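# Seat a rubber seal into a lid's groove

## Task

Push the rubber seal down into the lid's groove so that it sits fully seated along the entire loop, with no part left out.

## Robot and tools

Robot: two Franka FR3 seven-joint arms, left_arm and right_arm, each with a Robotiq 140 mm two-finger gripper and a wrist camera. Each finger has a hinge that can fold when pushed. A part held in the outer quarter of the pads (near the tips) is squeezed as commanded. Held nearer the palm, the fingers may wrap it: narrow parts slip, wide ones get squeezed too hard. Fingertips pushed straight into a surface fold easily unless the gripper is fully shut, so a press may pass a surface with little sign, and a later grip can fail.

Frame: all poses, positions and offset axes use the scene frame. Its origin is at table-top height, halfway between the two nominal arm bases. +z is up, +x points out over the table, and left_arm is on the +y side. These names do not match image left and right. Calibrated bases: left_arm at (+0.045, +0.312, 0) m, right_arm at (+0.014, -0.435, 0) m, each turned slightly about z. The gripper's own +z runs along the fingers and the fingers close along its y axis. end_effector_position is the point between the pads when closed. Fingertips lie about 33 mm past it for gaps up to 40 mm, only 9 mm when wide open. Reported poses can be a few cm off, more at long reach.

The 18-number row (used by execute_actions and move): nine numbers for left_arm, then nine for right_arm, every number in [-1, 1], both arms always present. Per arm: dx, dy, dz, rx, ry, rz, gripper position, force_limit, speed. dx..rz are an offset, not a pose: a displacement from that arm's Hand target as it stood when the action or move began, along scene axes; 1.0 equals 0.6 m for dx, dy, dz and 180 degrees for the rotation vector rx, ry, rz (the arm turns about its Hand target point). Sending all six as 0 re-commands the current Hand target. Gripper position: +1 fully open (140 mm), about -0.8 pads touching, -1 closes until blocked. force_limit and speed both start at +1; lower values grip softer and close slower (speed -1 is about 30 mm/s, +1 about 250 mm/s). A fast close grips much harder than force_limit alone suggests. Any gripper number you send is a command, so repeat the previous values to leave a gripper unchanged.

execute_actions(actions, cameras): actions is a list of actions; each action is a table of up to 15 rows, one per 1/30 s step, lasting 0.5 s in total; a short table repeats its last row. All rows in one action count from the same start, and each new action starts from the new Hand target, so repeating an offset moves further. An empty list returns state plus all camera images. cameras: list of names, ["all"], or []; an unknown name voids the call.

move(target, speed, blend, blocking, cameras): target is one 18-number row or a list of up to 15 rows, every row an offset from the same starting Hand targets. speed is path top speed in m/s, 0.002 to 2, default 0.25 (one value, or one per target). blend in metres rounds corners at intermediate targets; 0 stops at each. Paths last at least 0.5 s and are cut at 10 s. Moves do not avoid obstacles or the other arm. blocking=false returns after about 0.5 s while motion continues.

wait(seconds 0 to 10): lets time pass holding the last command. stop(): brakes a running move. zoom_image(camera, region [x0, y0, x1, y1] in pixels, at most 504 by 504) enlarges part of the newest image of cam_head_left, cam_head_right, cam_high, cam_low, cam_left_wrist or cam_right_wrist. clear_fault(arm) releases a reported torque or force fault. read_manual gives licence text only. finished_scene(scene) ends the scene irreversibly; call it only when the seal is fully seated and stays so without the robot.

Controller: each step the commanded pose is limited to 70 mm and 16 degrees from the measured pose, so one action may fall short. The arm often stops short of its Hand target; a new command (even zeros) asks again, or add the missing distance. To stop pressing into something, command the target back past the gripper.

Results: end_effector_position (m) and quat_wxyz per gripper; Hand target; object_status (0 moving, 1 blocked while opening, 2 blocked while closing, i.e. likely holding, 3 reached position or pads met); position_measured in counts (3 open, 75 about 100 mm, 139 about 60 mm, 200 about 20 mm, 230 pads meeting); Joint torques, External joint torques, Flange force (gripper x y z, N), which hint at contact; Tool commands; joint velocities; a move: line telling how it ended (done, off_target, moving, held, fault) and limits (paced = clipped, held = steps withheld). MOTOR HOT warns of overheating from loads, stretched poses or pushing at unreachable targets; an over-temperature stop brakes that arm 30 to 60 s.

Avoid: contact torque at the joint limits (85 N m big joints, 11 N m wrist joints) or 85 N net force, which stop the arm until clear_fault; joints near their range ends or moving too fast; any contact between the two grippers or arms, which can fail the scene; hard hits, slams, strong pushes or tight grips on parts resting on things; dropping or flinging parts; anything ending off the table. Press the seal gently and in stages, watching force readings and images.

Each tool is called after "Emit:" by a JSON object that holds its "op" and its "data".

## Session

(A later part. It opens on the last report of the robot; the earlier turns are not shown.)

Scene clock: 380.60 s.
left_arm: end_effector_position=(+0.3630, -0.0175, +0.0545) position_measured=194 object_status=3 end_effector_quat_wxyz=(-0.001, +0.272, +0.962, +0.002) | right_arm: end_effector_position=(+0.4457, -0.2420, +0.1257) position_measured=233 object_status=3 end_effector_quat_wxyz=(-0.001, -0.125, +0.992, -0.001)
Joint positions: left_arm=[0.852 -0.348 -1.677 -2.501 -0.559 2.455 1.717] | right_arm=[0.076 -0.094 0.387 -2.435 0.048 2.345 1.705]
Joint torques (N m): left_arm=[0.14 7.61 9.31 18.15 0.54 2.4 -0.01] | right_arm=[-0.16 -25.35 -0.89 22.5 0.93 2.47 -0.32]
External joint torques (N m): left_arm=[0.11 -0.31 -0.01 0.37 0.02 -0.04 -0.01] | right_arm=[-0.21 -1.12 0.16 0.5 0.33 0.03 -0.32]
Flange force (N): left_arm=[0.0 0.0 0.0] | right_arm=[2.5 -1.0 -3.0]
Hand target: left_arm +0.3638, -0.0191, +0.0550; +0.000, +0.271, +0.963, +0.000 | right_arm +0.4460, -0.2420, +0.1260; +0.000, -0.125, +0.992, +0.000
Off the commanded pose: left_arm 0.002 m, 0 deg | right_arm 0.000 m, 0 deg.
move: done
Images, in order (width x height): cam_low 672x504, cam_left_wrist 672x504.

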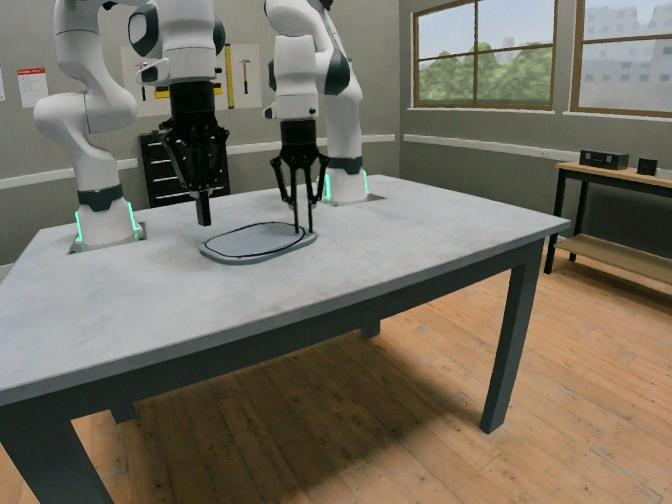

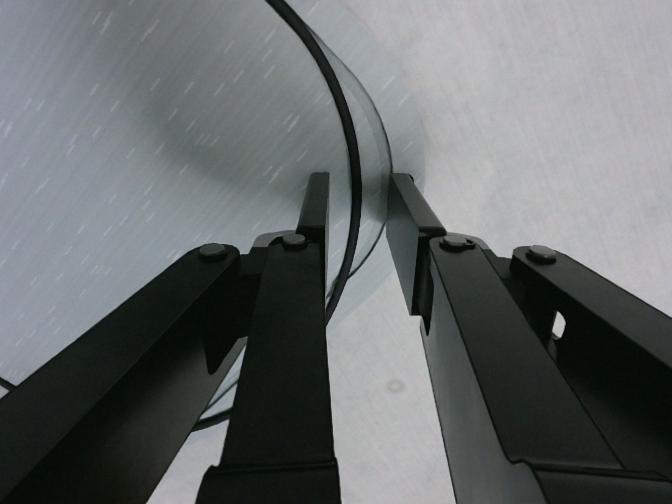

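Emit:
{"op": "move", "data": {"target": [[0,0,-0.01,0,0,0,-0.51,-1,0,0,0,0,0,0,0,-1,-1,0],[0,0,-0.0095,0,0,0,-1,-1,-1,0,0,0,0,0,0,-1,-1,0],[0,0,-0.002,0,0,0,-1,-1,-1,0,0,0,0,0,0,-1,-1,0],[0.0146,0.0243,-0.002,0,0,0,-1,-1,-1,0,0,0,0,0,0,-1,-1,0]], "speed": 0.04, "cameras": ["cam_left_wrist","cam_low","cam_head_left"]}}

Emit:
{"op": "zoom_image", "data": {"camera": "cam_head_left", "region": [360, 240, 490, 345]}}

Scene clock: 388.53 s.
left_arm: end_effector_position=(+0.3713, -0.0060, +0.0538) position_measured=225 object_status=2 end_effector_quat_wxyz=(-0.001, +0.267, +0.964, -0.001) | right_arm: end_effector_position=(+0.4457, -0.2420, +0.1257) position_measured=233 object_status=3 end_effector_quat_wxyz=(-0.001, -0.125, +0.992, -0.001)
Joint positions: left_arm=[0.868 -0.335 -1.663 -2.513 -0.555 2.467 1.738] | right_arm=[0.076 -0.094 0.387 -2.435 0.048 2.345 1.705]
Joint velocities: left_arm=[0.001 0 0 -0.001 0 0 0.007] | right_arm=[within noise]
Joint torques (N m): left_arm=[-0.11 6.72 9.9 17.4 0.87 2.35 0.16] | right_arm=[-0.07 -25.32 -0.91 22.5 0.91 2.46 -0.27]
External joint torques (N m): left_arm=[-0.04 -0.52 1 -0.52 0.35 -0.11 0.16] | right_arm=[-0.16 -0.92 0.1 0.36 0.31 0 -0.27]
Flange force (N): left_arm=[0.0 0.0 0.0] | right_arm=[2.3 -0.9 -2.5]
Hand target: left_arm +0.3725, -0.0045, +0.0538; +0.000, +0.271, +0.963, +0.000 | right_arm +0.4460, -0.2420, +0.1260; +0.000, -0.125, +0.992, +0.000
Off the commanded pose: left_arm 0.002 m, 0 deg | right_arm 0.000 m, 0 deg.
move: done
Images, in order (width x height): cam_head_left 672x504, cam_low 672x504, cam_left_wrist 672x504.

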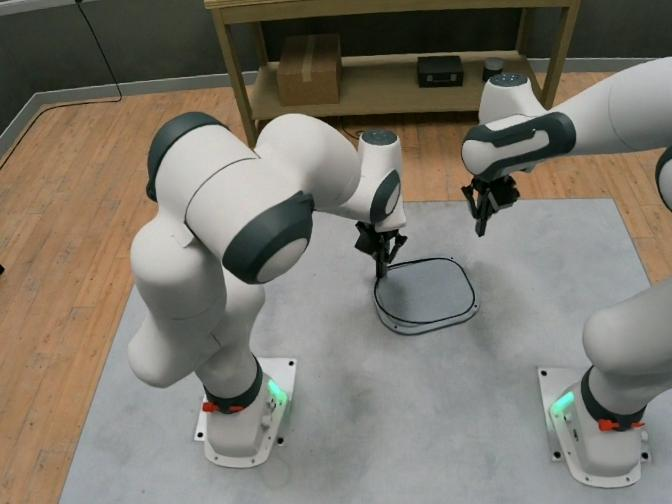

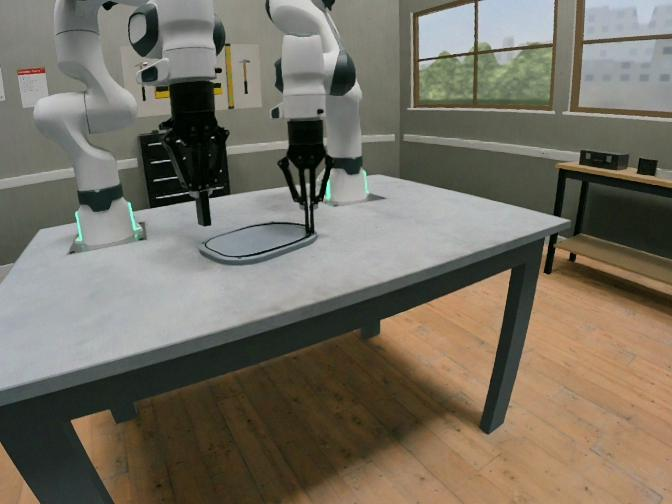

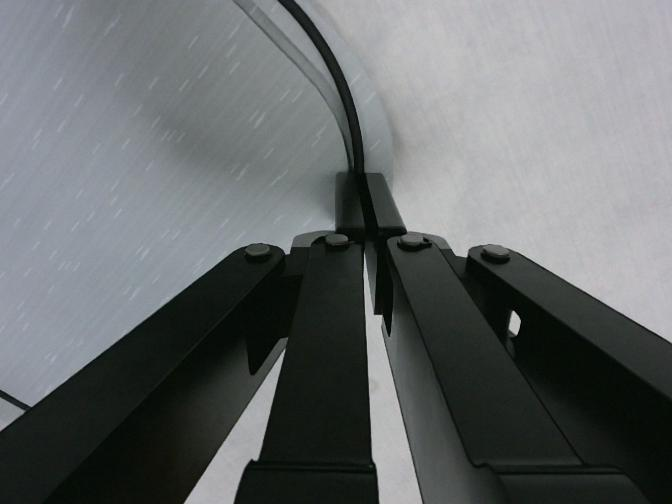

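Scaled by 3.877 from the camera's 672x504 image, which has a finer 960x720 frame.

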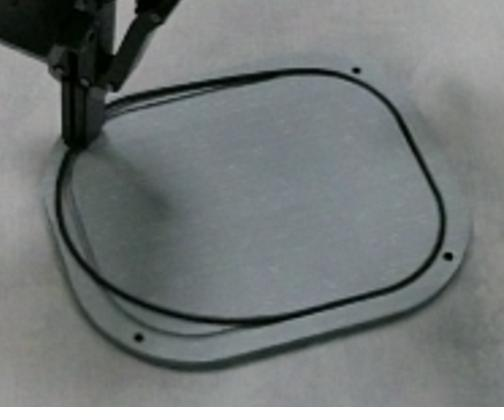

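Emit:
{"op": "move", "data": {"target": [[-0.0026,-0.0043,-0.0105,0,0,0,-1,-1,-1,-0.002,0.177,-0.1,0,0,0,-1,-1,0],[-0.0026,-0.0043,-0.0105,0,0,0,-1,-1,-1,-0.002,0.177,-0.1417,0,0,0,-1,-1,0],[-0.0026,-0.0043,-0.0105,0,0,0,-1,-1,-1,-0.0165,0.1733,-0.1417,0,0,0,-1,-1,0],[-0.0026,-0.0043,-0.0105,0,0,0,-1,-1,-1,-0.01,0.175,-0.1483,0,0,0,-1,-1,0],[-0.0026,-0.0043,-0.0105,0,0,0,-1,-1,-1,-0.01,0.175,-0.12,0,0,0,-1,-1,0],[-0.0026,-0.0043,-0.0105,0,0,0,-1,-1,-1,-0.0095,0.2053,-0.12,0,0,0,-1,-1,0],[-0.0026,-0.0043,-0.0105,0,0,0,-1,-1,-1,-0.0095,0.2053,-0.1417,0,0,0,-1,-1,0],[-0.0026,-0.0043,-0.0105,0,0,0,-1,-1,-1,-0.024,0.2017,-0.1417,0,0,0,-1,-1,0],[-0.0026,-0.0043,-0.0105,0,0,0,-1,-1,-1,-0.0175,0.2033,-0.1483,0,0,0,-1,-1,0],[-0.0026,-0.0043,-0.0105,0,0,0,-1,-1,-1,-0.0175,0.2033,-0.12,0,0,0,-1,-1,0],[-0.0026,-0.0043,-0.0105,0,0,0,-1,-1,-1,-0.0148,0.2278,-0.12,0,0,0,-1,-1,0],[-0.0026,-0.0043,-0.0105,0,0,0,-1,-1,-1,-0.0148,0.2278,-0.1417,0,0,0,-1,-1,0],[-0.0026,-0.0043,-0.0105,0,0,0,-1,-1,-1,-0.0293,0.2242,-0.1417,0,0,0,-1,-1,0],[-0.0026,-0.0043,-0.0105,0,0,0,-1,-1,-1,-0.0228,0.2258,-0.1483,0,0,0,-1,-1,0],[-0.0026,-0.0043,-0.0105,0,0,0,-1,-1,-1,0.02,0.2,-0.05,0,0,0,-1,-1,0]], "speed": 0.12, "blend": [0.002,0.001,0.001,0,0.002,0.002,0.001,0.001,0,0.002,0.002,0.001,0.001,0,0], "cameras": ["cam_right_wrist","cam_left_wrist"]}}

Emit:
{"op": "zoom_image", "data": {"camera": "cam_right_wrist", "region": [200, 0, 600, 300]}}

Scene clock: 412.23 s.
left_arm: end_effector_position=(+0.3703, -0.0068, +0.0479) position_measured=225 object_status=2 end_effector_quat_wxyz=(-0.001, +0.271, +0.963, +0.001) | right_arm: end_effector_position=(+0.4584, -0.1219, +0.0957) position_measured=233 object_status=3 end_effector_quat_wxyz=(+0.001, -0.124, +0.992, +0.000)
Joint positions: left_arm=[0.91 -0.333 -1.712 -2.513 -0.555 2.481 1.741] | right_arm=[0.231 0.167 0.429 -2.221 -0.101 2.372 2.008]
Joint velocities: left_arm=[within noise] | right_arm=[0 0 0.001 0 0 0 -0.005]
Joint torques (N m): left_arm=[0.65 7.48 7.95 16.24 0.46 2.66 0.03] | right_arm=[-0.51 -32.5 3.48 22.86 0.94 2.22 -0.09]
External joint torques (N m): left_arm=[0.61 -0.99 -0.95 -1.37 -0.05 0.22 0.03] | right_arm=[-0.45 -0.61 1.22 1.14 0.34 -0.25 -0.09]
Flange force (N): left_arm=[0.0 0.0 0.0] | right_arm=[-1.4 0.6 -3.5]
Hand target: left_arm +0.3710, -0.0071, +0.0475; +0.000, +0.271, +0.963, +0.000 | right_arm +0.4580, -0.1220, +0.0960; +0.000, -0.125, +0.992, +0.000
Off the commanded pose: left_arm 0.001 m, 0 deg | right_arm 0.001 m, 0 deg.
move: done
Images, in order (width x height): cam_left_wrist 672x504, cam_right_wrist 672x504.

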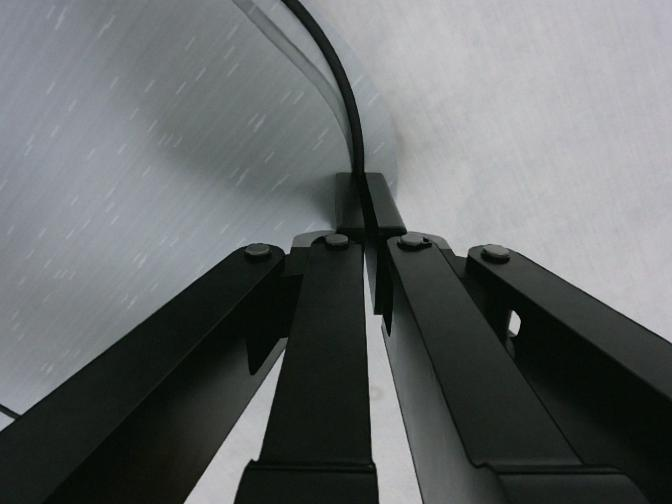

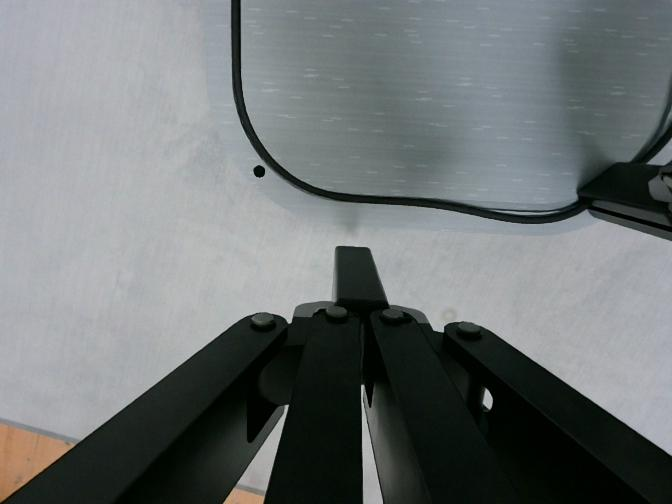

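Scaled by 1.260 from the camera's 672x504 image, which has a finer 960x720 frame.

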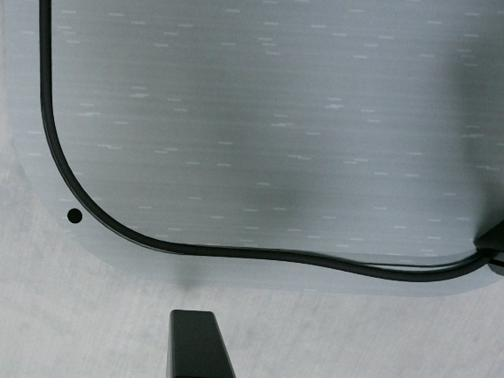

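Emit:
{"op": "move", "data": {"target": [[0,0,0,0,0,0,-1,-1,-1,-0.0418,0.052,-0.07,0,0,0,-1,-1,0],[0,0,0,0,0,0,-1,-1,-1,-0.0418,0.052,-0.0917,0,0,0,-1,-1,0],[0,0,0,0,0,0,-1,-1,-1,-0.057,0.0485,-0.0917,0,0,0,-1,-1,0],[0,0,0,0,0,0,-1,-1,-1,-0.05,0.05,-0.0983,0,0,0,-1,-1,0],[0,0,0,0,0,0,-1,-1,-1,-0.05,0.05,-0.07,0,0,0,-1,-1,0],[0,0,0,0,0,0,-1,-1,-1,-0.0468,0.0748,-0.07,0,0,0,-1,-1,0],[0,0,0,0,0,0,-1,-1,-1,-0.0468,0.0748,-0.0917,0,0,0,-1,-1,0],[0,0,0,0,0,0,-1,-1,-1,-0.063,0.0708,-0.0917,0,0,0,-1,-1,0],[0,0,0,0,0,0,-1,-1,-1,-0.0558,0.0725,-0.0983,0,0,0,-1,-1,0],[0,0,0,0,0,0,-1,-1,-1,0.01,0.0,0,0,0,0,-1,-1,0]], "speed": 0.1, "blend": [0.002,0.001,0.001,0,0.002,0.002,0.001,0.001,0,0]}}

Emit:
{"op": "move", "data": {"target": [[0,0,0,0,0,0,-0.65,-1,-1,0,-0.15,0.05,0,0,0,-1,-1,0],[0,0,0.05,0,0,0,-0.65,-1,-1,0,-0.15,0.05,0,0,0,-1,-1,0],[0,0,0.06,0,0,0,-1,-1,0,0,-0.15,0.05,0,0,0,-1,-1,0]], "speed": 0.1, "cameras": ["cam_left_wrist","cam_head_left","cam_right_wrist"]}}

Emit:
{"op": "zoom_image", "data": {"camera": "cam_left_wrist", "region": [130, 0, 530, 280]}}

Emit:
{"op": "zoom_image", "data": {"camera": "cam_head_left", "region": [360, 240, 490, 345]}}

Scene clock: 431.77 s.
left_arm: end_effector_position=(+0.3703, -0.0068, +0.0479) position_measured=225 object_status=2 end_effector_quat_wxyz=(-0.001, +0.271, +0.963, +0.001) | right_arm: end_effector_position=(+0.4289, -0.0909, +0.0497) position_measured=233 object_status=3 end_effector_quat_wxyz=(+0.002, -0.127, +0.992, +0.000)
Joint positions: left_arm=[0.91 -0.333 -1.712 -2.513 -0.555 2.481 1.741] | right_arm=[0.318 0.248 0.413 -2.259 -0.164 2.483 2.123]
Joint torques (N m): left_arm=[0.62 7.5 7.9 16.26 0.46 2.67 0.03] | right_arm=[-0.12 -33.29 3.82 20.26 0.53 2.39 -0.14]
External joint torques (N m): left_arm=[0.68 -0.96 -0.91 -1.4 -0.05 0.22 0.03] | right_arm=[-0.13 0.02 0.49 -0.02 -0.02 -0.1 -0.14]
Flange force (N): left_arm=[0.0 0.0 0.0] | right_arm=[0.2 -0.3 -0.7]
Hand target: left_arm +0.3710, -0.0071, +0.0475; +0.000, +0.271, +0.963, +0.000 | right_arm +0.4284, -0.0919, +0.0481; +0.001, -0.127, +0.992, +0.000 (not the last commanded pose)
Off the commanded pose: left_arm 0.001 m, 0 deg | right_arm 0.066 m, 0 deg.
move: held (right_arm; a check stopped the path); path passed 5 of 10 targets; limits=held
pose unreachable (right arm): on one or more control steps of this call, first in action 0 (counted from 0), this arm could not follow its commanded pose, so it was not sent that pose on those steps. It may still have moved: this result reports where it is.
cause: moving toward the commanded pose would bring a part of the arm too close to another arm (a part of this arm just beyond joint 6 (wrist pitch) and a part of the left arm just beyond its joint 6 (wrist pitch), 10 mm apart when this arm was first held).

Scene clock: 436.03 s.
left_arm: end_effector_position=(+0.3714, -0.0073, +0.0831) position_measured=233 object_status=3 end_effector_quat_wxyz=(+0.000, +0.272, +0.962, -0.001) | right_arm: end_effector_position=(+0.4291, -0.1808, +0.0781) position_measured=233 object_status=3 end_effector_quat_wxyz=(+0.002, -0.128, +0.992, +0.000)
Joint positions: left_arm=[0.684 -0.358 -1.46 -2.5 -0.536 2.386 1.736] | right_arm=[0.186 0.042 0.405 -2.431 -0.031 2.473 1.887]
Joint torques (N m): left_arm=[-0.7 0.87 10.38 19.01 0.6 2.07 -0.14] | right_arm=[-0.13 -28.34 0.98 21.02 0.9 2.21 -0.28]
External joint torques (N m): left_arm=[-0.8 -1.78 0.84 0.19 0.02 -0.39 -0.14] | right_arm=[-0.05 -1.24 0.54 0.43 0.36 -0.26 -0.28]
Flange force (N): left_arm=[0.0 0.0 0.0] | right_arm=[2.7 -1.0 -4.7]
Hand target: left_arm +0.3710, -0.0071, +0.0835; +0.000, +0.271, +0.963, +0.000 | right_arm +0.4284, -0.1819, +0.0781; +0.001, -0.127, +0.992, +0.000
Off the commanded pose: left_arm 0.001 m, 0 deg | right_arm 0.001 m, 0 deg.
move: done
Images, in order (width x height): cam_head_left 672x504, cam_left_wrist 672x504, cam_right_wrist 672x504.

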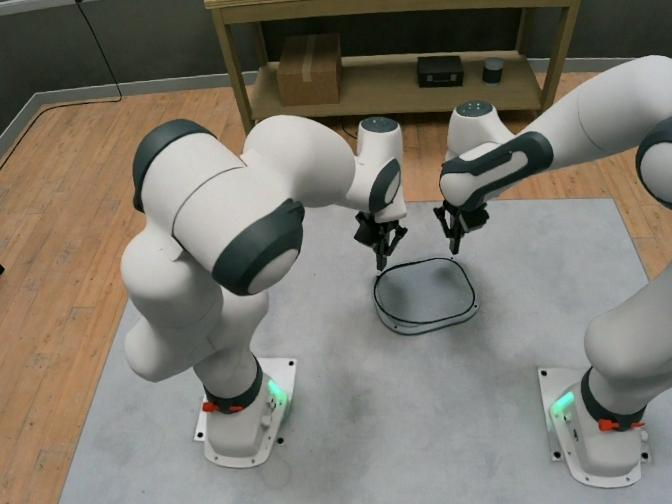

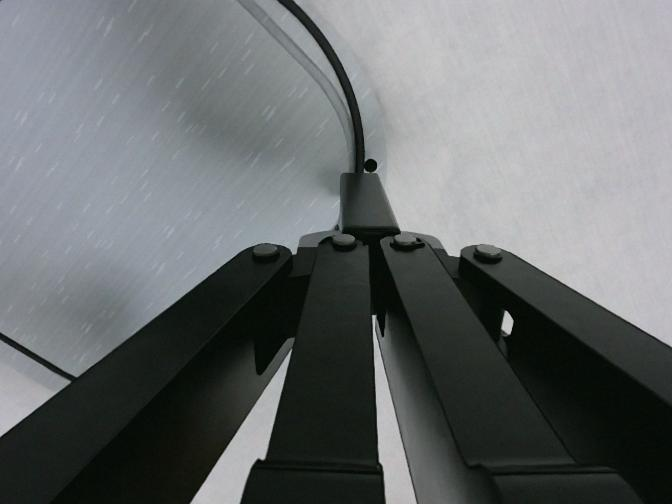

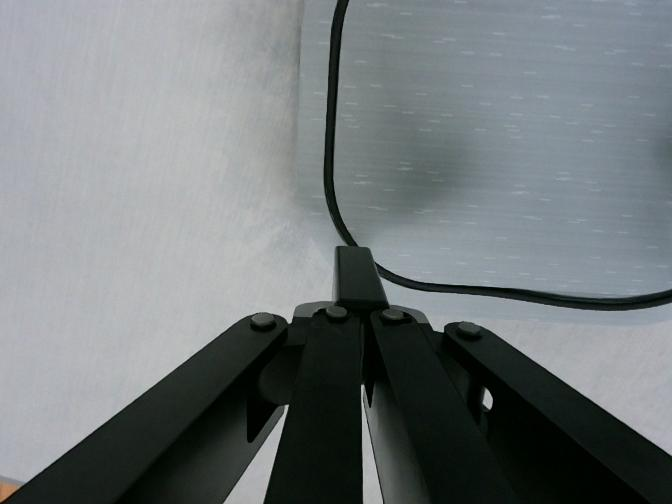

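Scaled by 1.260 from the camera's 672x504 image, which has a finer 960x720 frame.

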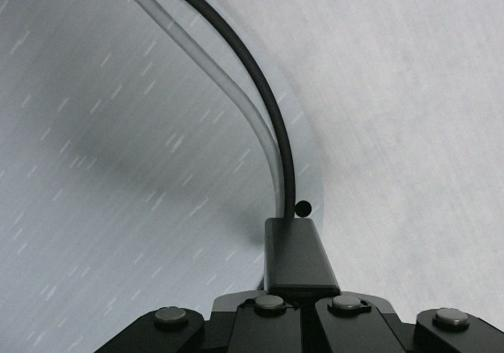

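Scaled by 3.877 from the camera's 672x504 image, which has a finer 960x720 frame.

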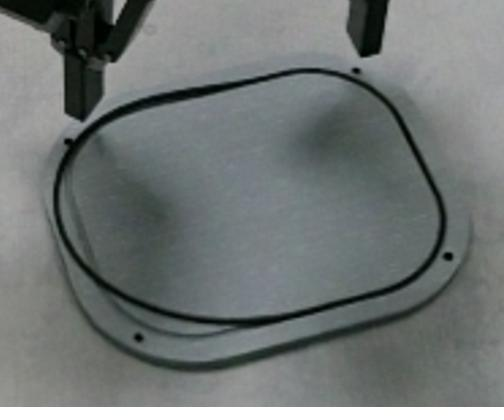

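Emit:
{"op": "move", "data": {"target": [[0,0.1,0.15,0,0,0,-1,-1,0,0,0,0.05,0,0,0,-1,-1,0],[-0.1,0.55,0.25,0,0,0.2,-1,-1,0,0,0.05,0.06,0,0,0,-1,-1,0],[-0.1,0.55,0.25,0,0,0.2,-1,-1,0,0.02,0.235,0.06,0,0,0,-1,-1,0]], "speed": 0.25, "blend": [0.02,0.01,0], "cameras": ["cam_right_wrist"]}}

Emit:
{"op": "zoom_image", "data": {"camera": "cam_right_wrist", "region": [200, 0, 600, 300]}}

Scene clock: 446.20 s.
left_arm: end_effector_position=(+0.3123, +0.3222, +0.2332) position_measured=233 object_status=3 end_effector_quat_wxyz=(+0.001, -0.043, +0.999, -0.002) | right_arm: end_effector_position=(+0.4407, -0.0402, +0.1151) position_measured=233 object_status=3 end_effector_quat_wxyz=(+0.002, -0.129, +0.992, +0.002)
Joint positions: left_arm=[0.533 -1.04 -0.39 -2.807 -0.346 1.79 1.864] | right_arm=[0.36 0.241 0.443 -2.069 -0.135 2.287 2.151]
Joint velocities: left_arm=[within noise] | right_arm=[0.001 0 0 0.001 0 0 0.006]
Joint torques (N m): left_arm=[-0.34 0.78 6.97 23.79 1.17 2.05 0.12] | right_arm=[0.25 -35.07 3.87 23.82 0.38 2.22 0.08]
External joint torques (N m): left_arm=[-0.34 -1.18 0.79 0.39 0.34 -0.41 0.12] | right_arm=[0.21 -0.15 0.3 1.29 -0.29 -0.25 0.08]
Flange force (N): left_arm=[6.4 0.8 -3.2] | right_arm=[-4.5 3.1 -1.4]
Hand target: left_arm +0.3110, +0.3229, +0.2335; +0.000, -0.040, +0.999, +0.000 | right_arm +0.4404, -0.0409, +0.1141; +0.001, -0.127, +0.992, +0.000
Off the commanded pose: left_arm 0.002 m, 0 deg | right_arm 0.001 m, 0 deg.
move: done
Images, in order (width x height): cam_right_wrist 672x504.

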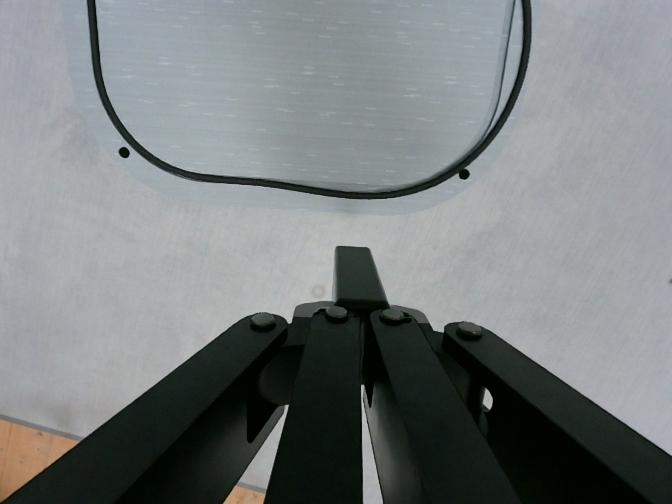

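Scaled by 1.260 from the camera's 672x504 image, which has a finer 960x720 frame.

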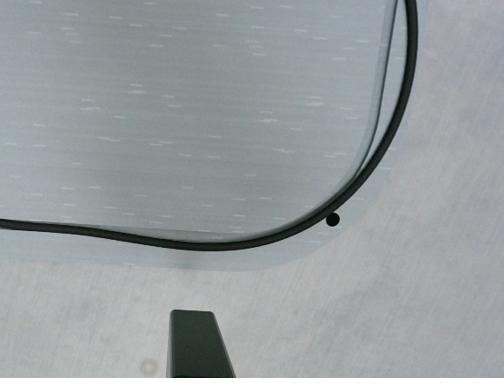

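Emit:
{"op": "move", "data": {"target": [[0,0,0,0,0,0,-1,-1,0,-0.0267,-0.0383,-0.1,0,0,0,-1,-1,0],[0,0,0,0,0,0,-1,-1,0,-0.0267,-0.0383,-0.1218,0,0,0,-1,-1,0],[0,0,0,0,0,0,-1,-1,0,-0.0397,-0.0417,-0.1218,0,0,0,-1,-1,0],[0,0,0,0,0,0,-1,-1,0,-0.0332,-0.04,-0.1285,0,0,0,-1,-1,0],[0,0,0,0,0,0,-1,-1,0,-0.0332,-0.04,-0.1,0,0,0,-1,-1,0],[0,0,0,0,0,0,-1,-1,0,-0.0325,-0.014,-0.1,0,0,0,-1,-1,0],[0,0,0,0,0,0,-1,-1,0,-0.0325,-0.014,-0.1218,0,0,0,-1,-1,0],[0,0,0,0,0,0,-1,-1,0,-0.0455,-0.0173,-0.1218,0,0,0,-1,-1,0],[0,0,0,0,0,0,-1,-1,0,-0.039,-0.0157,-0.1285,0,0,0,-1,-1,0],[0,0,0,0,0,0,-1,-1,0,-0.039,-0.0157,-0.1,0,0,0,-1,-1,0],[0,0,0,0,0,0,-1,-1,0,-0.0393,0.0102,-0.1,0,0,0,-1,-1,0],[0,0,0,0,0,0,-1,-1,0,-0.0393,0.0102,-0.1218,0,0,0,-1,-1,0],[0,0,0,0,0,0,-1,-1,0,-0.0517,0.0052,-0.1218,0,0,0,-1,-1,0],[0,0,0,0,0,0,-1,-1,0,-0.0455,0.0077,-0.1285,0,0,0,-1,-1,0],[0,0,0,0,0,0,-1,-1,0,-0.0455,0.0077,-0.1,0,0,0,-1,-1,0]], "speed": 0.12, "blend": [0.002,0.001,0.001,0,0.002,0.002,0.001,0.001,0,0.002,0.002,0.001,0.001,0,0]}}

Emit:
{"op": "move", "data": {"target": [[0,0,0,0,0,0,-1,-1,0,-0.0052,0.0233,0,0,0,0,-1,-1,0],[0,0,0,0,0,0,-1,-1,0,-0.0052,0.0233,-0.0218,0,0,0,-1,-1,0],[0,0,0,0,0,0,-1,-1,0,-0.0165,0.0163,-0.0218,0,0,0,-1,-1,0],[0,0,0,0,0,0,-1,-1,0,-0.0108,0.0198,-0.0285,0,0,0,-1,-1,0],[0,0,0,0,0,0,-1,-1,0,-0.0108,0.0198,0,0,0,0,-1,-1,0],[0,0,0,0,0,0,-1,-1,0,-0.0227,0.049,0,0,0,0,-1,-1,0],[0,0,0,0,0,0,-1,-1,0,-0.0227,0.049,-0.0218,0,0,0,-1,-1,0],[0,0,0,0,0,0,-1,-1,0,-0.0332,0.0383,-0.0218,0,0,0,-1,-1,0],[0,0,0,0,0,0,-1,-1,0,-0.0285,0.043,-0.0285,0,0,0,-1,-1,0],[0,0,0,0,0,0,-1,-1,0,-0.0285,0.043,0,0,0,0,-1,-1,0],[0,0,0,0,0,0,-1,-1,0,-0.045,0.0687,0,0,0,0,-1,-1,0],[0,0,0,0,0,0,-1,-1,0,-0.045,0.0687,-0.0218,0,0,0,-1,-1,0],[0,0,0,0,0,0,-1,-1,0,-0.0533,0.0562,-0.0218,0,0,0,-1,-1,0],[0,0,0,0,0,0,-1,-1,0,-0.0497,0.0617,-0.0285,0,0,0,-1,-1,0],[0,0,0,0,0,0,-1,-1,0,-0.05,0.06,0.08,0,0,0,-1,-1,0]], "speed": 0.12, "blend": [0.002,0.001,0.001,0,0.002,0.002,0.001,0.001,0,0.002,0.002,0.001,0.001,0,0], "cameras": ["cam_right_wrist"]}}

Emit:
{"op": "zoom_image", "data": {"camera": "cam_right_wrist", "region": [80, 0, 480, 300]}}

Scene clock: 479.40 s.
left_arm: end_effector_position=(+0.3123, +0.3222, +0.2332) position_measured=233 object_status=3 end_effector_quat_wxyz=(+0.001, -0.043, +0.999, -0.002) | right_arm: end_effector_position=(+0.4137, -0.0357, +0.0538) position_measured=233 object_status=3 end_effector_quat_wxyz=(+0.002, -0.127, +0.992, +0.000)
Joint positions: left_arm=[0.533 -1.04 -0.39 -2.807 -0.346 1.79 1.864] | right_arm=[0.423 0.306 0.408 -2.162 -0.19 2.438 2.234]
Joint velocities: left_arm=[within noise] | right_arm=[-0.002 -0.001 0.002 0 0.001 -0.005 -0.002]
Joint torques (N m): left_arm=[-0.37 0.76 6.95 23.76 1.16 2.05 0.18] | right_arm=[-0.55 -36.79 5.3 21.54 0.91 2.25 -0.3]
External joint torques (N m): left_arm=[-0.34 -1.17 0.77 0.35 0.34 -0.41 0.18] | right_arm=[-0.51 -1.23 1.23 0.89 0.33 -0.22 -0.3]
Flange force (N): left_arm=[6.4 0.9 -3.0] | right_arm=[0.4 -1.1 -4.9]
Hand target: left_arm +0.3110, +0.3229, +0.2335; +0.000, -0.040, +0.999, +0.000 | right_arm +0.4131, -0.0363, +0.0541; +0.001, -0.127, +0.992, +0.000
Off the commanded pose: left_arm 0.002 m, 0 deg | right_arm 0.001 m, 0 deg.
move: done

Scene clock: 483.53 s.
left_arm: end_effector_position=(+0.3123, +0.3222, +0.2332) position_measured=233 object_status=3 end_effector_quat_wxyz=(+0.001, -0.043, +0.999, -0.002) | right_arm: end_effector_position=(+0.3839, +0.0004, +0.1022) position_measured=233 object_status=3 end_effector_quat_wxyz=(+0.003, -0.126, +0.992, +0.000)
Joint positions: left_arm=[0.533 -1.04 -0.39 -2.807 -0.346 1.79 1.864] | right_arm=[0.493 0.232 0.428 -2.116 -0.137 2.327 2.28]
Joint velocities: left_arm=[within noise] | right_arm=[-0.001 0.001 0 -0.001 0 -0.003 -0.005]
Joint torques (N m): left_arm=[-0.32 0.8 6.96 23.77 1.15 2.04 0.17] | right_arm=[-0.57 -35.18 4.48 22.99 1 2.21 -0.24]
External joint torques (N m): left_arm=[-0.33 -1.18 0.79 0.41 0.33 -0.41 0.17] | right_arm=[-0.62 -0.83 1.15 0.96 0.35 -0.25 -0.24]
Flange force (N): left_arm=[6.4 0.9 -3.2] | right_arm=[-0.5 -0.4 -3.8]
Hand target: left_arm +0.3110, +0.3229, +0.2335; +0.000, -0.040, +0.999, +0.000 | right_arm +0.3831, -0.0003, +0.1021; +0.001, -0.127, +0.992, +0.000
Off the commanded pose: left_arm 0.002 m, 0 deg | right_arm 0.001 m, 0 deg.
move: done
Images, in order (width x height): cam_right_wrist 672x504.

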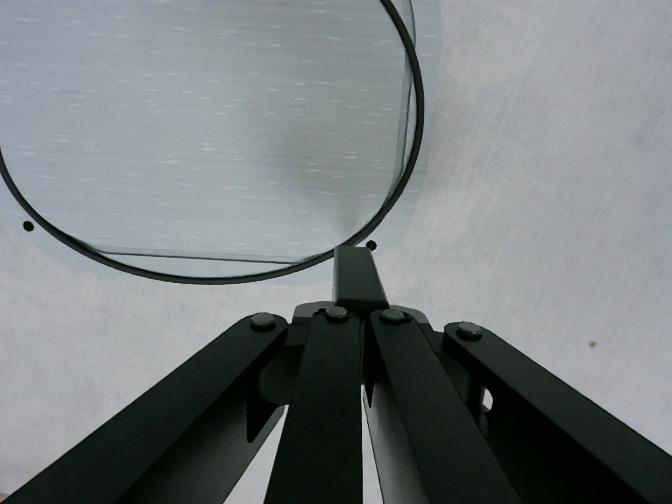

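Scaled by 1.260 from the camera's 672x504 image, which has a finer 960x720 frame.

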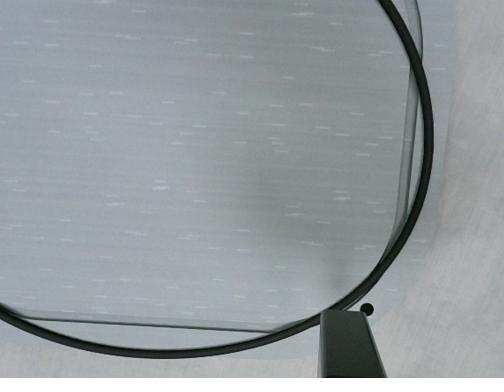

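Emit:
{"op": "move", "data": {"target": [0,0,0,0,0,0,-1,-1,0,-0.2267,-0.0333,0,0,0,0.24,-0.4,-1,0], "speed": 0.2, "cameras": ["cam_right_wrist","cam_head_left"]}}

Emit:
{"op": "zoom_image", "data": {"camera": "cam_head_left", "region": [360, 240, 490, 345]}}

Scene clock: 495.90 s.
left_arm: end_effector_position=(+0.3123, +0.3222, +0.2332) position_measured=233 object_status=3 end_effector_quat_wxyz=(+0.001, -0.043, +0.999, -0.002) | right_arm: end_effector_position=(+0.2470, -0.0207, +0.1018) position_measured=179 object_status=3 end_effector_quat_wxyz=(+0.000, -0.483, +0.876, -0.001)
Joint positions: left_arm=[0.533 -1.04 -0.39 -2.807 -0.346 1.79 1.864] | right_arm=[0.499 -0.045 0.603 -2.449 0.034 2.411 1.598]
Joint velocities: left_arm=[within noise] | right_arm=[0 0.002 -0.001 -0.001 -0.001 0 -0.005]
Joint torques (N m): left_arm=[-0.32 0.81 6.91 23.72 1.16 2.04 0.19] | right_arm=[-0.09 -23.13 -0.43 21.81 0.89 2.55 -0.28]
External joint torques (N m): left_arm=[-0.34 -1.16 0.75 0.39 0.34 -0.41 0.19] | right_arm=[-0.12 -0.9 0.3 0.51 0.34 0.1 -0.28]
Flange force (N): left_arm=[6.3 0.8 -3.1] | right_arm=[2.7 -0.4 -3.2]
Hand target: left_arm +0.3110, +0.3229, +0.2335; +0.000, -0.040, +0.999, +0.000 | right_arm +0.2470, -0.0203, +0.1021; +0.001, -0.483, +0.875, +0.000
Off the commanded pose: left_arm 0.002 m, 0 deg | right_arm 0.001 m, 0 deg.
move: done
Images, in order (width x height): cam_head_left 672x504, cam_right_wrist 672x504.

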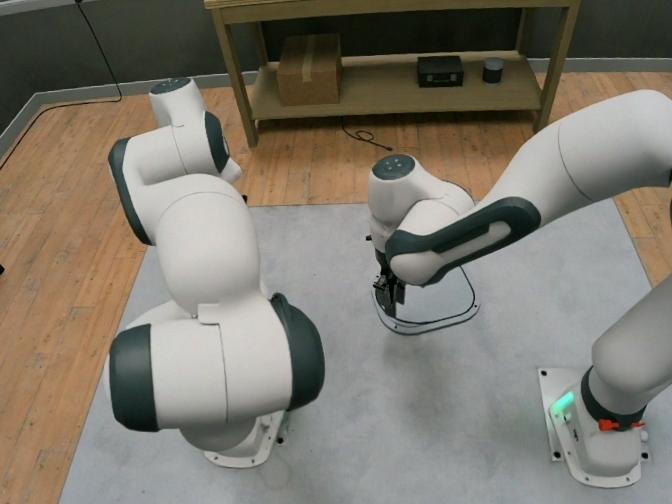

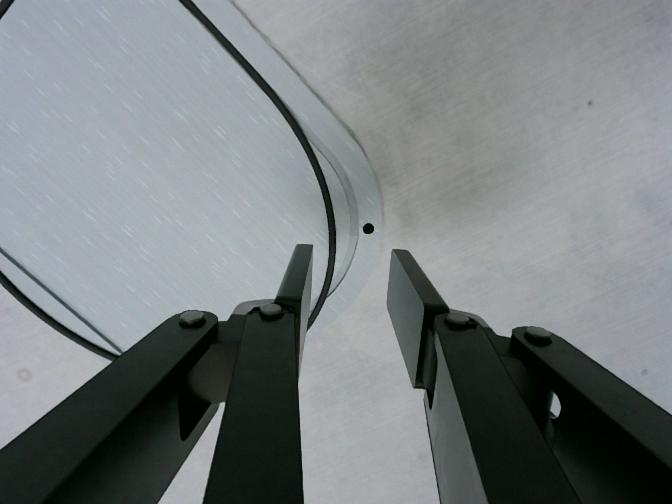

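Scaled by 3.877 from the camera's 672x504 image, which has a finer 960x720 frame.

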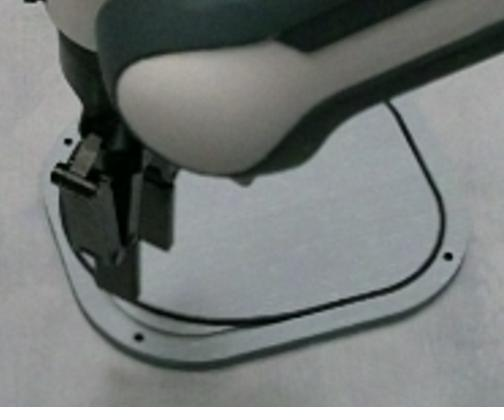

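Emit:
{"op": "move", "data": {"target": [[0,0,0,0,0,0,-1,-1,0,0.0127,-0.008,-0.08,0,0,0,-0.5,-1,0],[0,0,0,0,0,0,-1,-1,0,0.0127,-0.008,-0.0977,0,0,0,-0.51,-1,0],[0,0,0,0,0,0,-1,-1,0,0.0127,-0.008,-0.097,0,0,0,-1,-1,-1],[0,0,0,0,0,0,-1,-1,0,0.0127,-0.008,-0.09,0,0,0,-1,-1,-1],[0,0,0,0,0,0,-1,-1,0,-0.0127,0.008,-0.09,0,0,0,-1,-1,-1]], "speed": 0.07, "cameras": ["cam_right_wrist","cam_low"]}}

Emit:
{"op": "zoom_image", "data": {"camera": "cam_low", "region": [180, 180, 340, 280]}}

Scene clock: 509.97 s.
left_arm: end_effector_position=(+0.3123, +0.3222, +0.2332) position_measured=233 object_status=3 end_effector_quat_wxyz=(+0.001, -0.043, +0.999, -0.002) | right_arm: end_effector_position=(+0.2403, -0.0157, +0.0484) position_measured=225 object_status=2 end_effector_quat_wxyz=(+0.002, -0.485, +0.875, +0.001)
Joint positions: left_arm=[0.533 -1.04 -0.39 -2.807 -0.346 1.79 1.864] | right_arm=[0.516 0.096 0.592 -2.477 -0.099 2.558 1.705]
Joint velocities: left_arm=[within noise] | right_arm=[0.001 0 0 0 0 -0.001 0.005]
Joint torques (N m): left_arm=[-0.34 0.74 6.95 23.75 1.17 2.05 0.18] | right_arm=[0.38 -24.85 2.27 20.77 0.48 2.31 0.02]
External joint torques (N m): left_arm=[-0.36 -1.21 0.77 0.42 0.35 -0.4 0.18] | right_arm=[0.33 -0.09 0.63 1.57 0.02 -0.14 0.02]
Flange force (N): left_arm=[6.5 0.8 -3.2] | right_arm=[-4.9 1.3 -1.3]
Hand target: left_arm +0.3110, +0.3229, +0.2335; +0.000, -0.040, +0.999, +0.000 | right_arm +0.2394, -0.0155, +0.0481; +0.001, -0.483, +0.875, +0.000
Off the commanded pose: left_arm 0.002 m, 0 deg | right_arm 0.001 m, 0 deg.
move: done
Images, in order (width x height): cam_low 672x504, cam_right_wrist 672x504.

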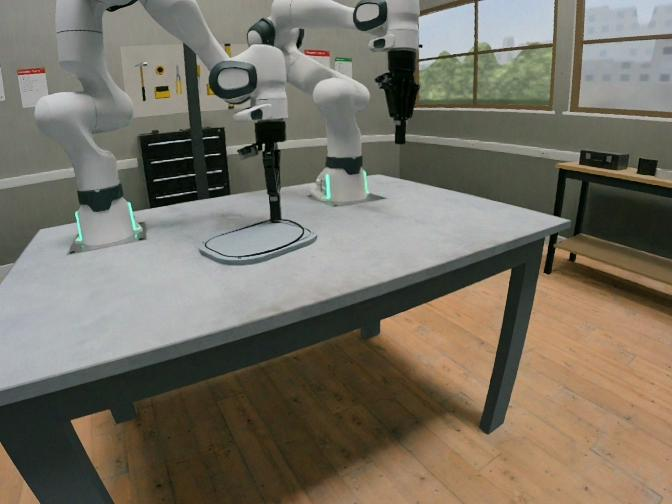

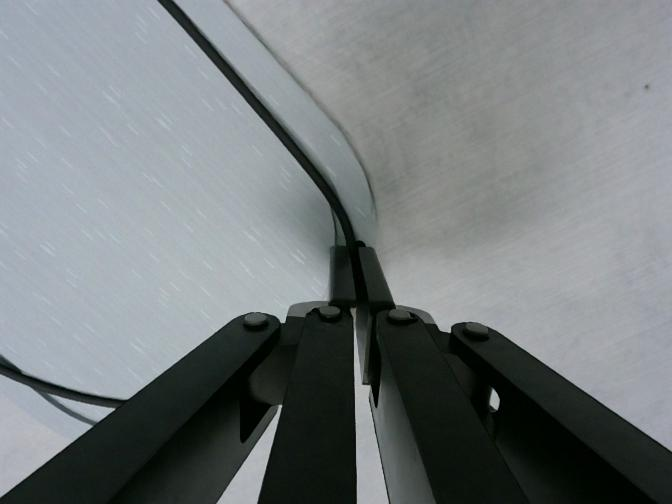

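Scaled by 3.150 from the camera's 672x504 image, which has a finer 960x720 frame.

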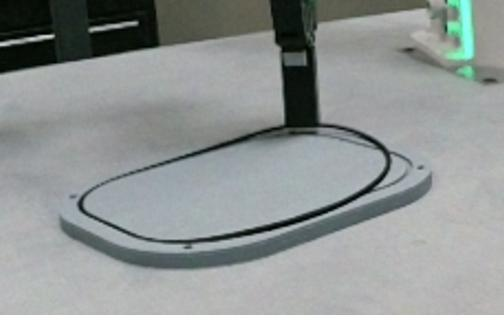

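Emit:
{"op": "move", "data": {"target": [[0,0,0,0,0,0,-1,-1,0,0.0095,-0.006,-0.004,0,0,0,-1,-1,-1],[0,0,0,0,0,0,-1,-1,0,0.0095,-0.006,-0.006,0,0,0,-0.65,-1,-1],[0,0,0,0,0,0,-1,-1,0,0.0095,-0.006,0.012,0,0,0,-0.65,-1,-1],[0,0,0,0,0,0,-1,-1,0,0.0095,-0.006,0.013,0,0,0,-1,-1,0],[0,0,0,0,0,0,-1,-1,0,0.0095,-0.006,-0.011,0,0,0,-1,-1,0],[0,0,0,0,0,0,-1,-1,0,0.09,-0.025,0.12,0,0,-0.24,-1,-1,0]], "speed": [0.05,0.05,0.05,0.05,0.05,0.15], "cameras": ["cam_right_wrist","cam_low"]}}

Emit:
{"op": "zoom_image", "data": {"camera": "cam_low", "region": [180, 180, 340, 280]}}

Emit:
{"op": "zoom_image", "data": {"camera": "cam_right_wrist", "region": [80, 0, 580, 330]}}

Scene clock: 525.07 s.
left_arm: end_effector_position=(+0.3123, +0.3222, +0.2332) position_measured=233 object_status=3 end_effector_quat_wxyz=(+0.001, -0.043, +0.999, -0.002) | right_arm: end_effector_position=(+0.2930, -0.0299, +0.1198) position_measured=233 object_status=3 end_effector_quat_wxyz=(+0.001, -0.130, +0.992, +0.001)
Joint positions: left_arm=[0.533 -1.04 -0.39 -2.807 -0.346 1.79 1.864] | right_arm=[0.49 -0.032 0.519 -2.383 0.022 2.358 2.262]
Joint velocities: left_arm=[within noise] | right_arm=[0 -0.001 -0.001 0 0 0 0.004]
Joint torques (N m): left_arm=[-0.34 0.78 6.96 23.81 1.17 2.05 0.21] | right_arm=[-0.12 -24.82 0.01 23.4 0.62 2.2 0.11]
External joint torques (N m): left_arm=[-0.35 -1.24 0.78 0.48 0.34 -0.4 0.21] | right_arm=[-0.1 -0.34 0.53 1.4 -0.02 -0.27 0.12]
Flange force (N): left_arm=[6.5 0.8 -3.4] | right_arm=[-2.6 3.2 -2.4]
Hand target: left_arm +0.3110, +0.3229, +0.2335; +0.000, -0.040, +0.999, +0.000 | right_arm +0.2934, -0.0305, +0.1201; +0.001, -0.127, +0.992, +0.000
Off the commanded pose: left_arm 0.002 m, 0 deg | right_arm 0.001 m, 0 deg.
move: done
Images, in order (width x height): cam_low 672x504, cam_right_wrist 672x504.

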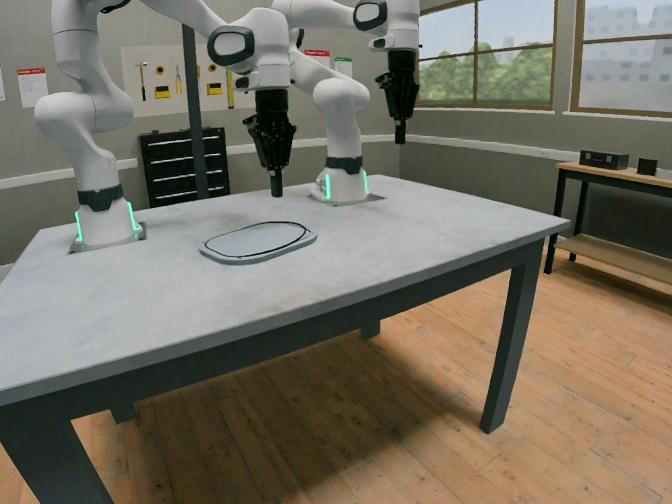

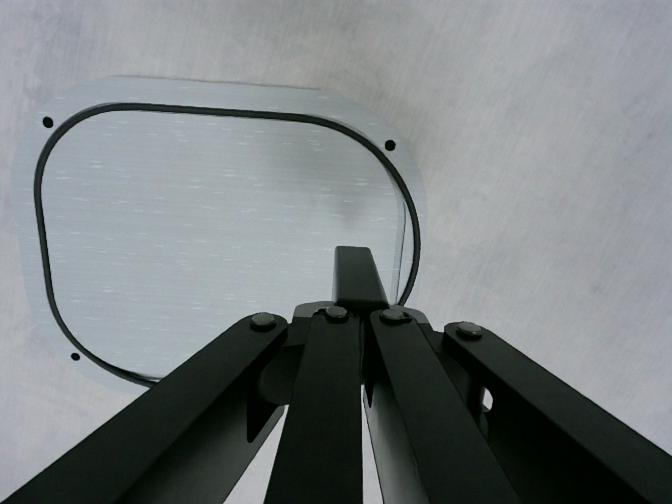

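Scaled by 3.150 from the camera's 672x504 image, which has a finer 960x720 frame.

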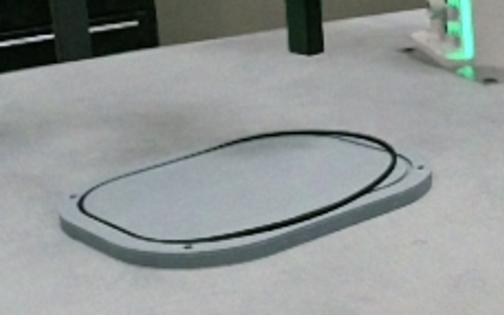

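Scaled by 1.008 from the camera's 672x504 image, which has a finer 960x720 frame.

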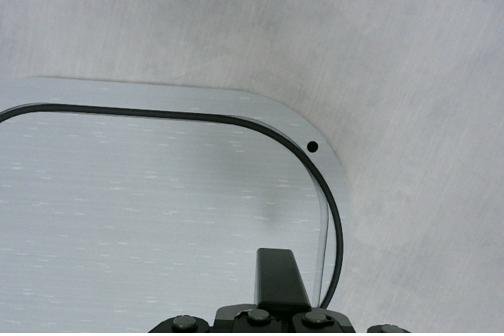

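Emit:
{"op": "move", "data": {"target": [[0,0,0,0,0,0,-1,-1,0,-0.078,-0.111,-0.09,0,0,0,-1,-1,0],[0,0,0,0,0,0,-1,-1,0,-0.078,-0.111,-0.1315,0,0,0,-1,-1,0],[0,0,0,0,0,0,-1,-1,0,-0.078,-0.111,-0.1068,0,0,0,-1,-1,0],[0,0,0,0,0,0,-1,-1,0,-0.0825,-0.0933,-0.1068,0,0,0,-1,-1,0],[0,0,0,0,0,0,-1,-1,0,-0.0825,-0.0933,-0.1315,0,0,0,-1,-1,0],[0,0,0,0,0,0,-1,-1,0,-0.0825,-0.0933,-0.1068,0,0,0,-1,-1,0],[0,0,0,0,0,0,-1,-1,0,-0.087,-0.0755,-0.1068,0,0,0,-1,-1,0],[0,0,0,0,0,0,-1,-1,0,-0.087,-0.0755,-0.1315,0,0,0,-1,-1,0],[0,0,0,0,0,0,-1,-1,0,-0.087,-0.0755,-0.1068,0,0,0,-1,-1,0],[0,0,0,0,0,0,-1,-1,0,-0.0907,-0.0478,-0.1068,0,0,0,-1,-1,0],[0,0,0,0,0,0,-1,-1,0,-0.0907,-0.0478,-0.1315,0,0,0,-1,-1,0],[0,0,0,0,0,0,-1,-1,0,-0.0907,-0.0478,-0.1068,0,0,0,-1,-1,0],[0,0,0,0,0,0,-1,-1,0,-0.0862,-0.0188,-0.1068,0,0,0,-1,-1,0],[0,0,0,0,0,0,-1,-1,0,-0.0862,-0.0188,-0.1315,0,0,0,-1,-1,0],[0,0,0,0,0,0,-1,-1,0,-0.0862,-0.0188,-0.1068,0,0,0,-1,-1,0]], "speed": 0.12, "blend": [0.003,0,0.002,0.002,0,0.002,0.002,0,0.002,0.002,0,0.002,0.002,0,0]}}

Emit:
{"op": "move", "data": {"target": [[0,0,0,0,0,0,-1,-1,0,0.0107,0.0236,0,0,0,0,-1,-1,0],[0,0,0,0,0,0,-1,-1,0,0.0107,0.0236,-0.0252,0,0,0,-1,-1,0],[0,0,0,0,0,0,-1,-1,0,0.0107,0.0236,0,0,0,0,-1,-1,0],[0,0,0,0,0,0,-1,-1,0,0.024,0.0486,0,0,0,0,-1,-1,0],[0,0,0,0,0,0,-1,-1,0,0.024,0.0486,-0.0212,0,0,0,-1,-1,0],[0,0,0,0,0,0,-1,-1,0,0.0285,0.039,-0.0212,0,0,0,-1,-1,0],[0,0,0,0,0,0,-1,-1,0,0.026,0.0436,-0.0252,0,0,0,-1,-1,0],[0,0,0,0,0,0,-1,-1,0,0.026,0.0436,0,0,0,0,-1,-1,0],[0,0,0,0,0,0,-1,-1,0,0.0407,0.0716,0,0,0,0,-1,-1,0],[0,0,0,0,0,0,-1,-1,0,0.0407,0.0716,-0.0212,0,0,0,-1,-1,0],[0,0,0,0,0,0,-1,-1,0,0.0465,0.054,-0.0212,0,0,0,-1,-1,0],[0,0,0,0,0,0,-1,-1,0,0.044,0.061,-0.0252,0,0,0,-1,-1,0],[0,0,0,0,0,0,-1,-1,0,0.0862,0.0188,0.1068,0,0,0,-1,-1,0]], "speed": 0.12, "blend": [0.002,0,0.002,0.002,0.001,0.001,0,0.002,0.002,0.001,0.001,0,0], "cameras": ["cam_right_wrist"]}}

Emit:
{"op": "zoom_image", "data": {"camera": "cam_right_wrist", "region": [150, 50, 550, 350]}}

Scene clock: 564.07 s.
left_arm: end_effector_position=(+0.3123, +0.3222, +0.2332) position_measured=233 object_status=3 end_effector_quat_wxyz=(+0.001, -0.043, +0.999, -0.002) | right_arm: end_effector_position=(+0.2427, -0.0417, +0.0556) position_measured=233 object_status=3 end_effector_quat_wxyz=(+0.002, -0.126, +0.992, +0.000)
Joint positions: left_arm=[0.533 -1.04 -0.39 -2.807 -0.346 1.79 1.864] | right_arm=[0.519 0.012 0.566 -2.546 -0.016 2.558 2.375]
Joint velocities: left_arm=[within noise] | right_arm=[0 -0.001 0 0 0.001 -0.005 -0.005]
Joint torques (N m): left_arm=[-0.35 0.79 6.94 23.75 1.17 2.04 0.19] | right_arm=[-0.11 -23.83 1.03 20.26 0.78 2.19 -0.27]
External joint torques (N m): left_arm=[-0.34 -1.14 0.76 0.35 0.34 -0.42 0.19] | right_arm=[-0.13 -0.99 0.83 0.87 0.27 -0.29 -0.27]
Flange force (N): left_arm=[6.3 0.9 -3.1] | right_arm=[1.0 -0.9 -5.5]
Hand target: left_arm +0.3110, +0.3229, +0.2335; +0.000, -0.040, +0.999, +0.000 | right_arm +0.2417, -0.0418, +0.0560; +0.001, -0.127, +0.992, +0.000
Off the commanded pose: left_arm 0.002 m, 0 deg | right_arm 0.001 m, 0 deg.
move: done

Scene clock: 568.50 s.
left_arm: end_effector_position=(+0.3123, +0.3222, +0.2332) position_measured=233 object_status=3 end_effector_quat_wxyz=(+0.001, -0.043, +0.999, -0.002) | right_arm: end_effector_position=(+0.2934, -0.0299, +0.1196) position_measured=233 object_status=3 end_effector_quat_wxyz=(+0.002, -0.127, +0.992, +0.000)
Joint positions: left_arm=[0.533 -1.04 -0.39 -2.807 -0.346 1.79 1.864] | right_arm=[0.483 -0.031 0.526 -2.382 0.017 2.358 2.272]
Joint velocities: left_arm=[within noise] | right_arm=[0 -0.001 0.001 0 0 0 -0.005]
Joint torques (N m): left_arm=[-0.35 0.77 6.94 23.77 1.17 2.06 0.14] | right_arm=[-0.17 -25.42 -0.39 22.89 0.97 2.19 -0.27]
External joint torques (N m): left_arm=[-0.32 -1.18 0.79 0.42 0.35 -0.4 0.14] | right_arm=[-0.14 -0.98 0.12 0.89 0.34 -0.28 -0.27]
Flange force (N): left_arm=[6.3 0.8 -3.2] | right_arm=[0.5 -1.1 -4.3]
Hand target: left_arm +0.3110, +0.3229, +0.2335; +0.000, -0.040, +0.999, +0.000 | right_arm +0.2934, -0.0305, +0.1201; +0.001, -0.127, +0.992, +0.000
Off the commanded pose: left_arm 0.002 m, 0 deg | right_arm 0.001 m, 0 deg.
move: done
Images, in order (width x height): cam_right_wrist 672x504.

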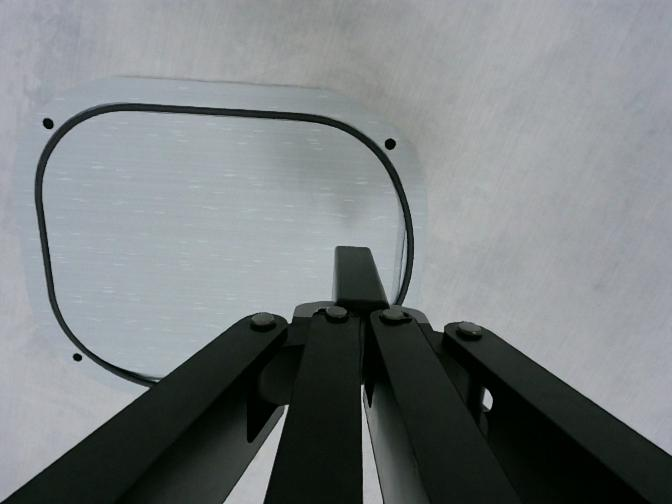

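Scaled by 1.260 from the camera's 672x504 image, which has a finer 960x720 frame.

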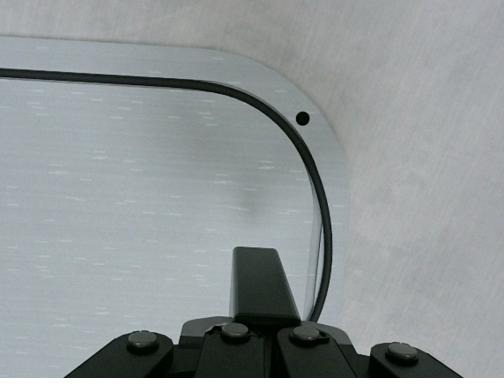

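Emit:
{"op": "move", "data": {"target": [0,0,0,0,0,0,-1,-1,0,0.235,-0.01,-0.01,0,0,0,-1,-1,0], "cameras": ["cam_right_wrist"]}}

Emit:
{"op": "zoom_image", "data": {"camera": "cam_right_wrist", "region": [150, 0, 550, 300]}}

Scene clock: 574.87 s.
left_arm: end_effector_position=(+0.3123, +0.3222, +0.2332) position_measured=233 object_status=3 end_effector_quat_wxyz=(+0.001, -0.043, +0.999, -0.002) | right_arm: end_effector_position=(+0.4352, -0.0362, +0.1151) position_measured=233 object_status=3 end_effector_quat_wxyz=(+0.002, -0.123, +0.992, +0.002)
Joint positions: left_arm=[0.533 -1.04 -0.39 -2.807 -0.346 1.79 1.864] | right_arm=[0.392 0.235 0.421 -2.074 -0.126 2.289 2.169]
Joint velocities: left_arm=[within noise] | right_arm=[-0.001 0 -0.001 0 -0.001 0 -0.005]
Joint torques (N m): left_arm=[-0.32 0.8 6.94 23.77 1.16 2.06 0.21] | right_arm=[-0.14 -35.04 4.5 23.77 0.3 2.24 -0.3]
External joint torques (N m): left_arm=[-0.35 -1.11 0.77 0.39 0.33 -0.4 0.21] | right_arm=[-0.27 0.07 1.08 1.23 -0.37 -0.24 -0.3]
Flange force (N): left_arm=[6.1 0.9 -3.1] | right_arm=[-4.4 2.3 -1.6]
Hand target: left_arm +0.3110, +0.3229, +0.2335; +0.000, -0.040, +0.999, +0.000 | right_arm +0.4344, -0.0365, +0.1141; +0.001, -0.127, +0.992, +0.000
Off the commanded pose: left_arm 0.002 m, 0 deg | right_arm 0.001 m, 1 deg.
move: done
Images, in order (width x height): cam_right_wrist 672x504.

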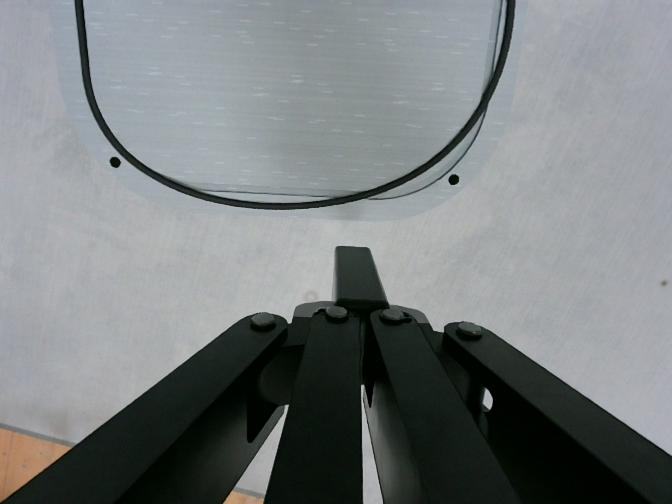

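Scaled by 1.260 from the camera's 672x504 image, which has a finer 960x720 frame.

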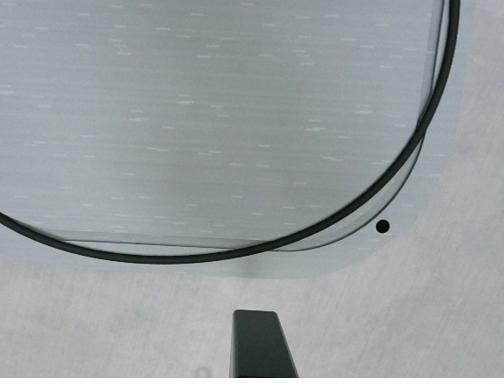

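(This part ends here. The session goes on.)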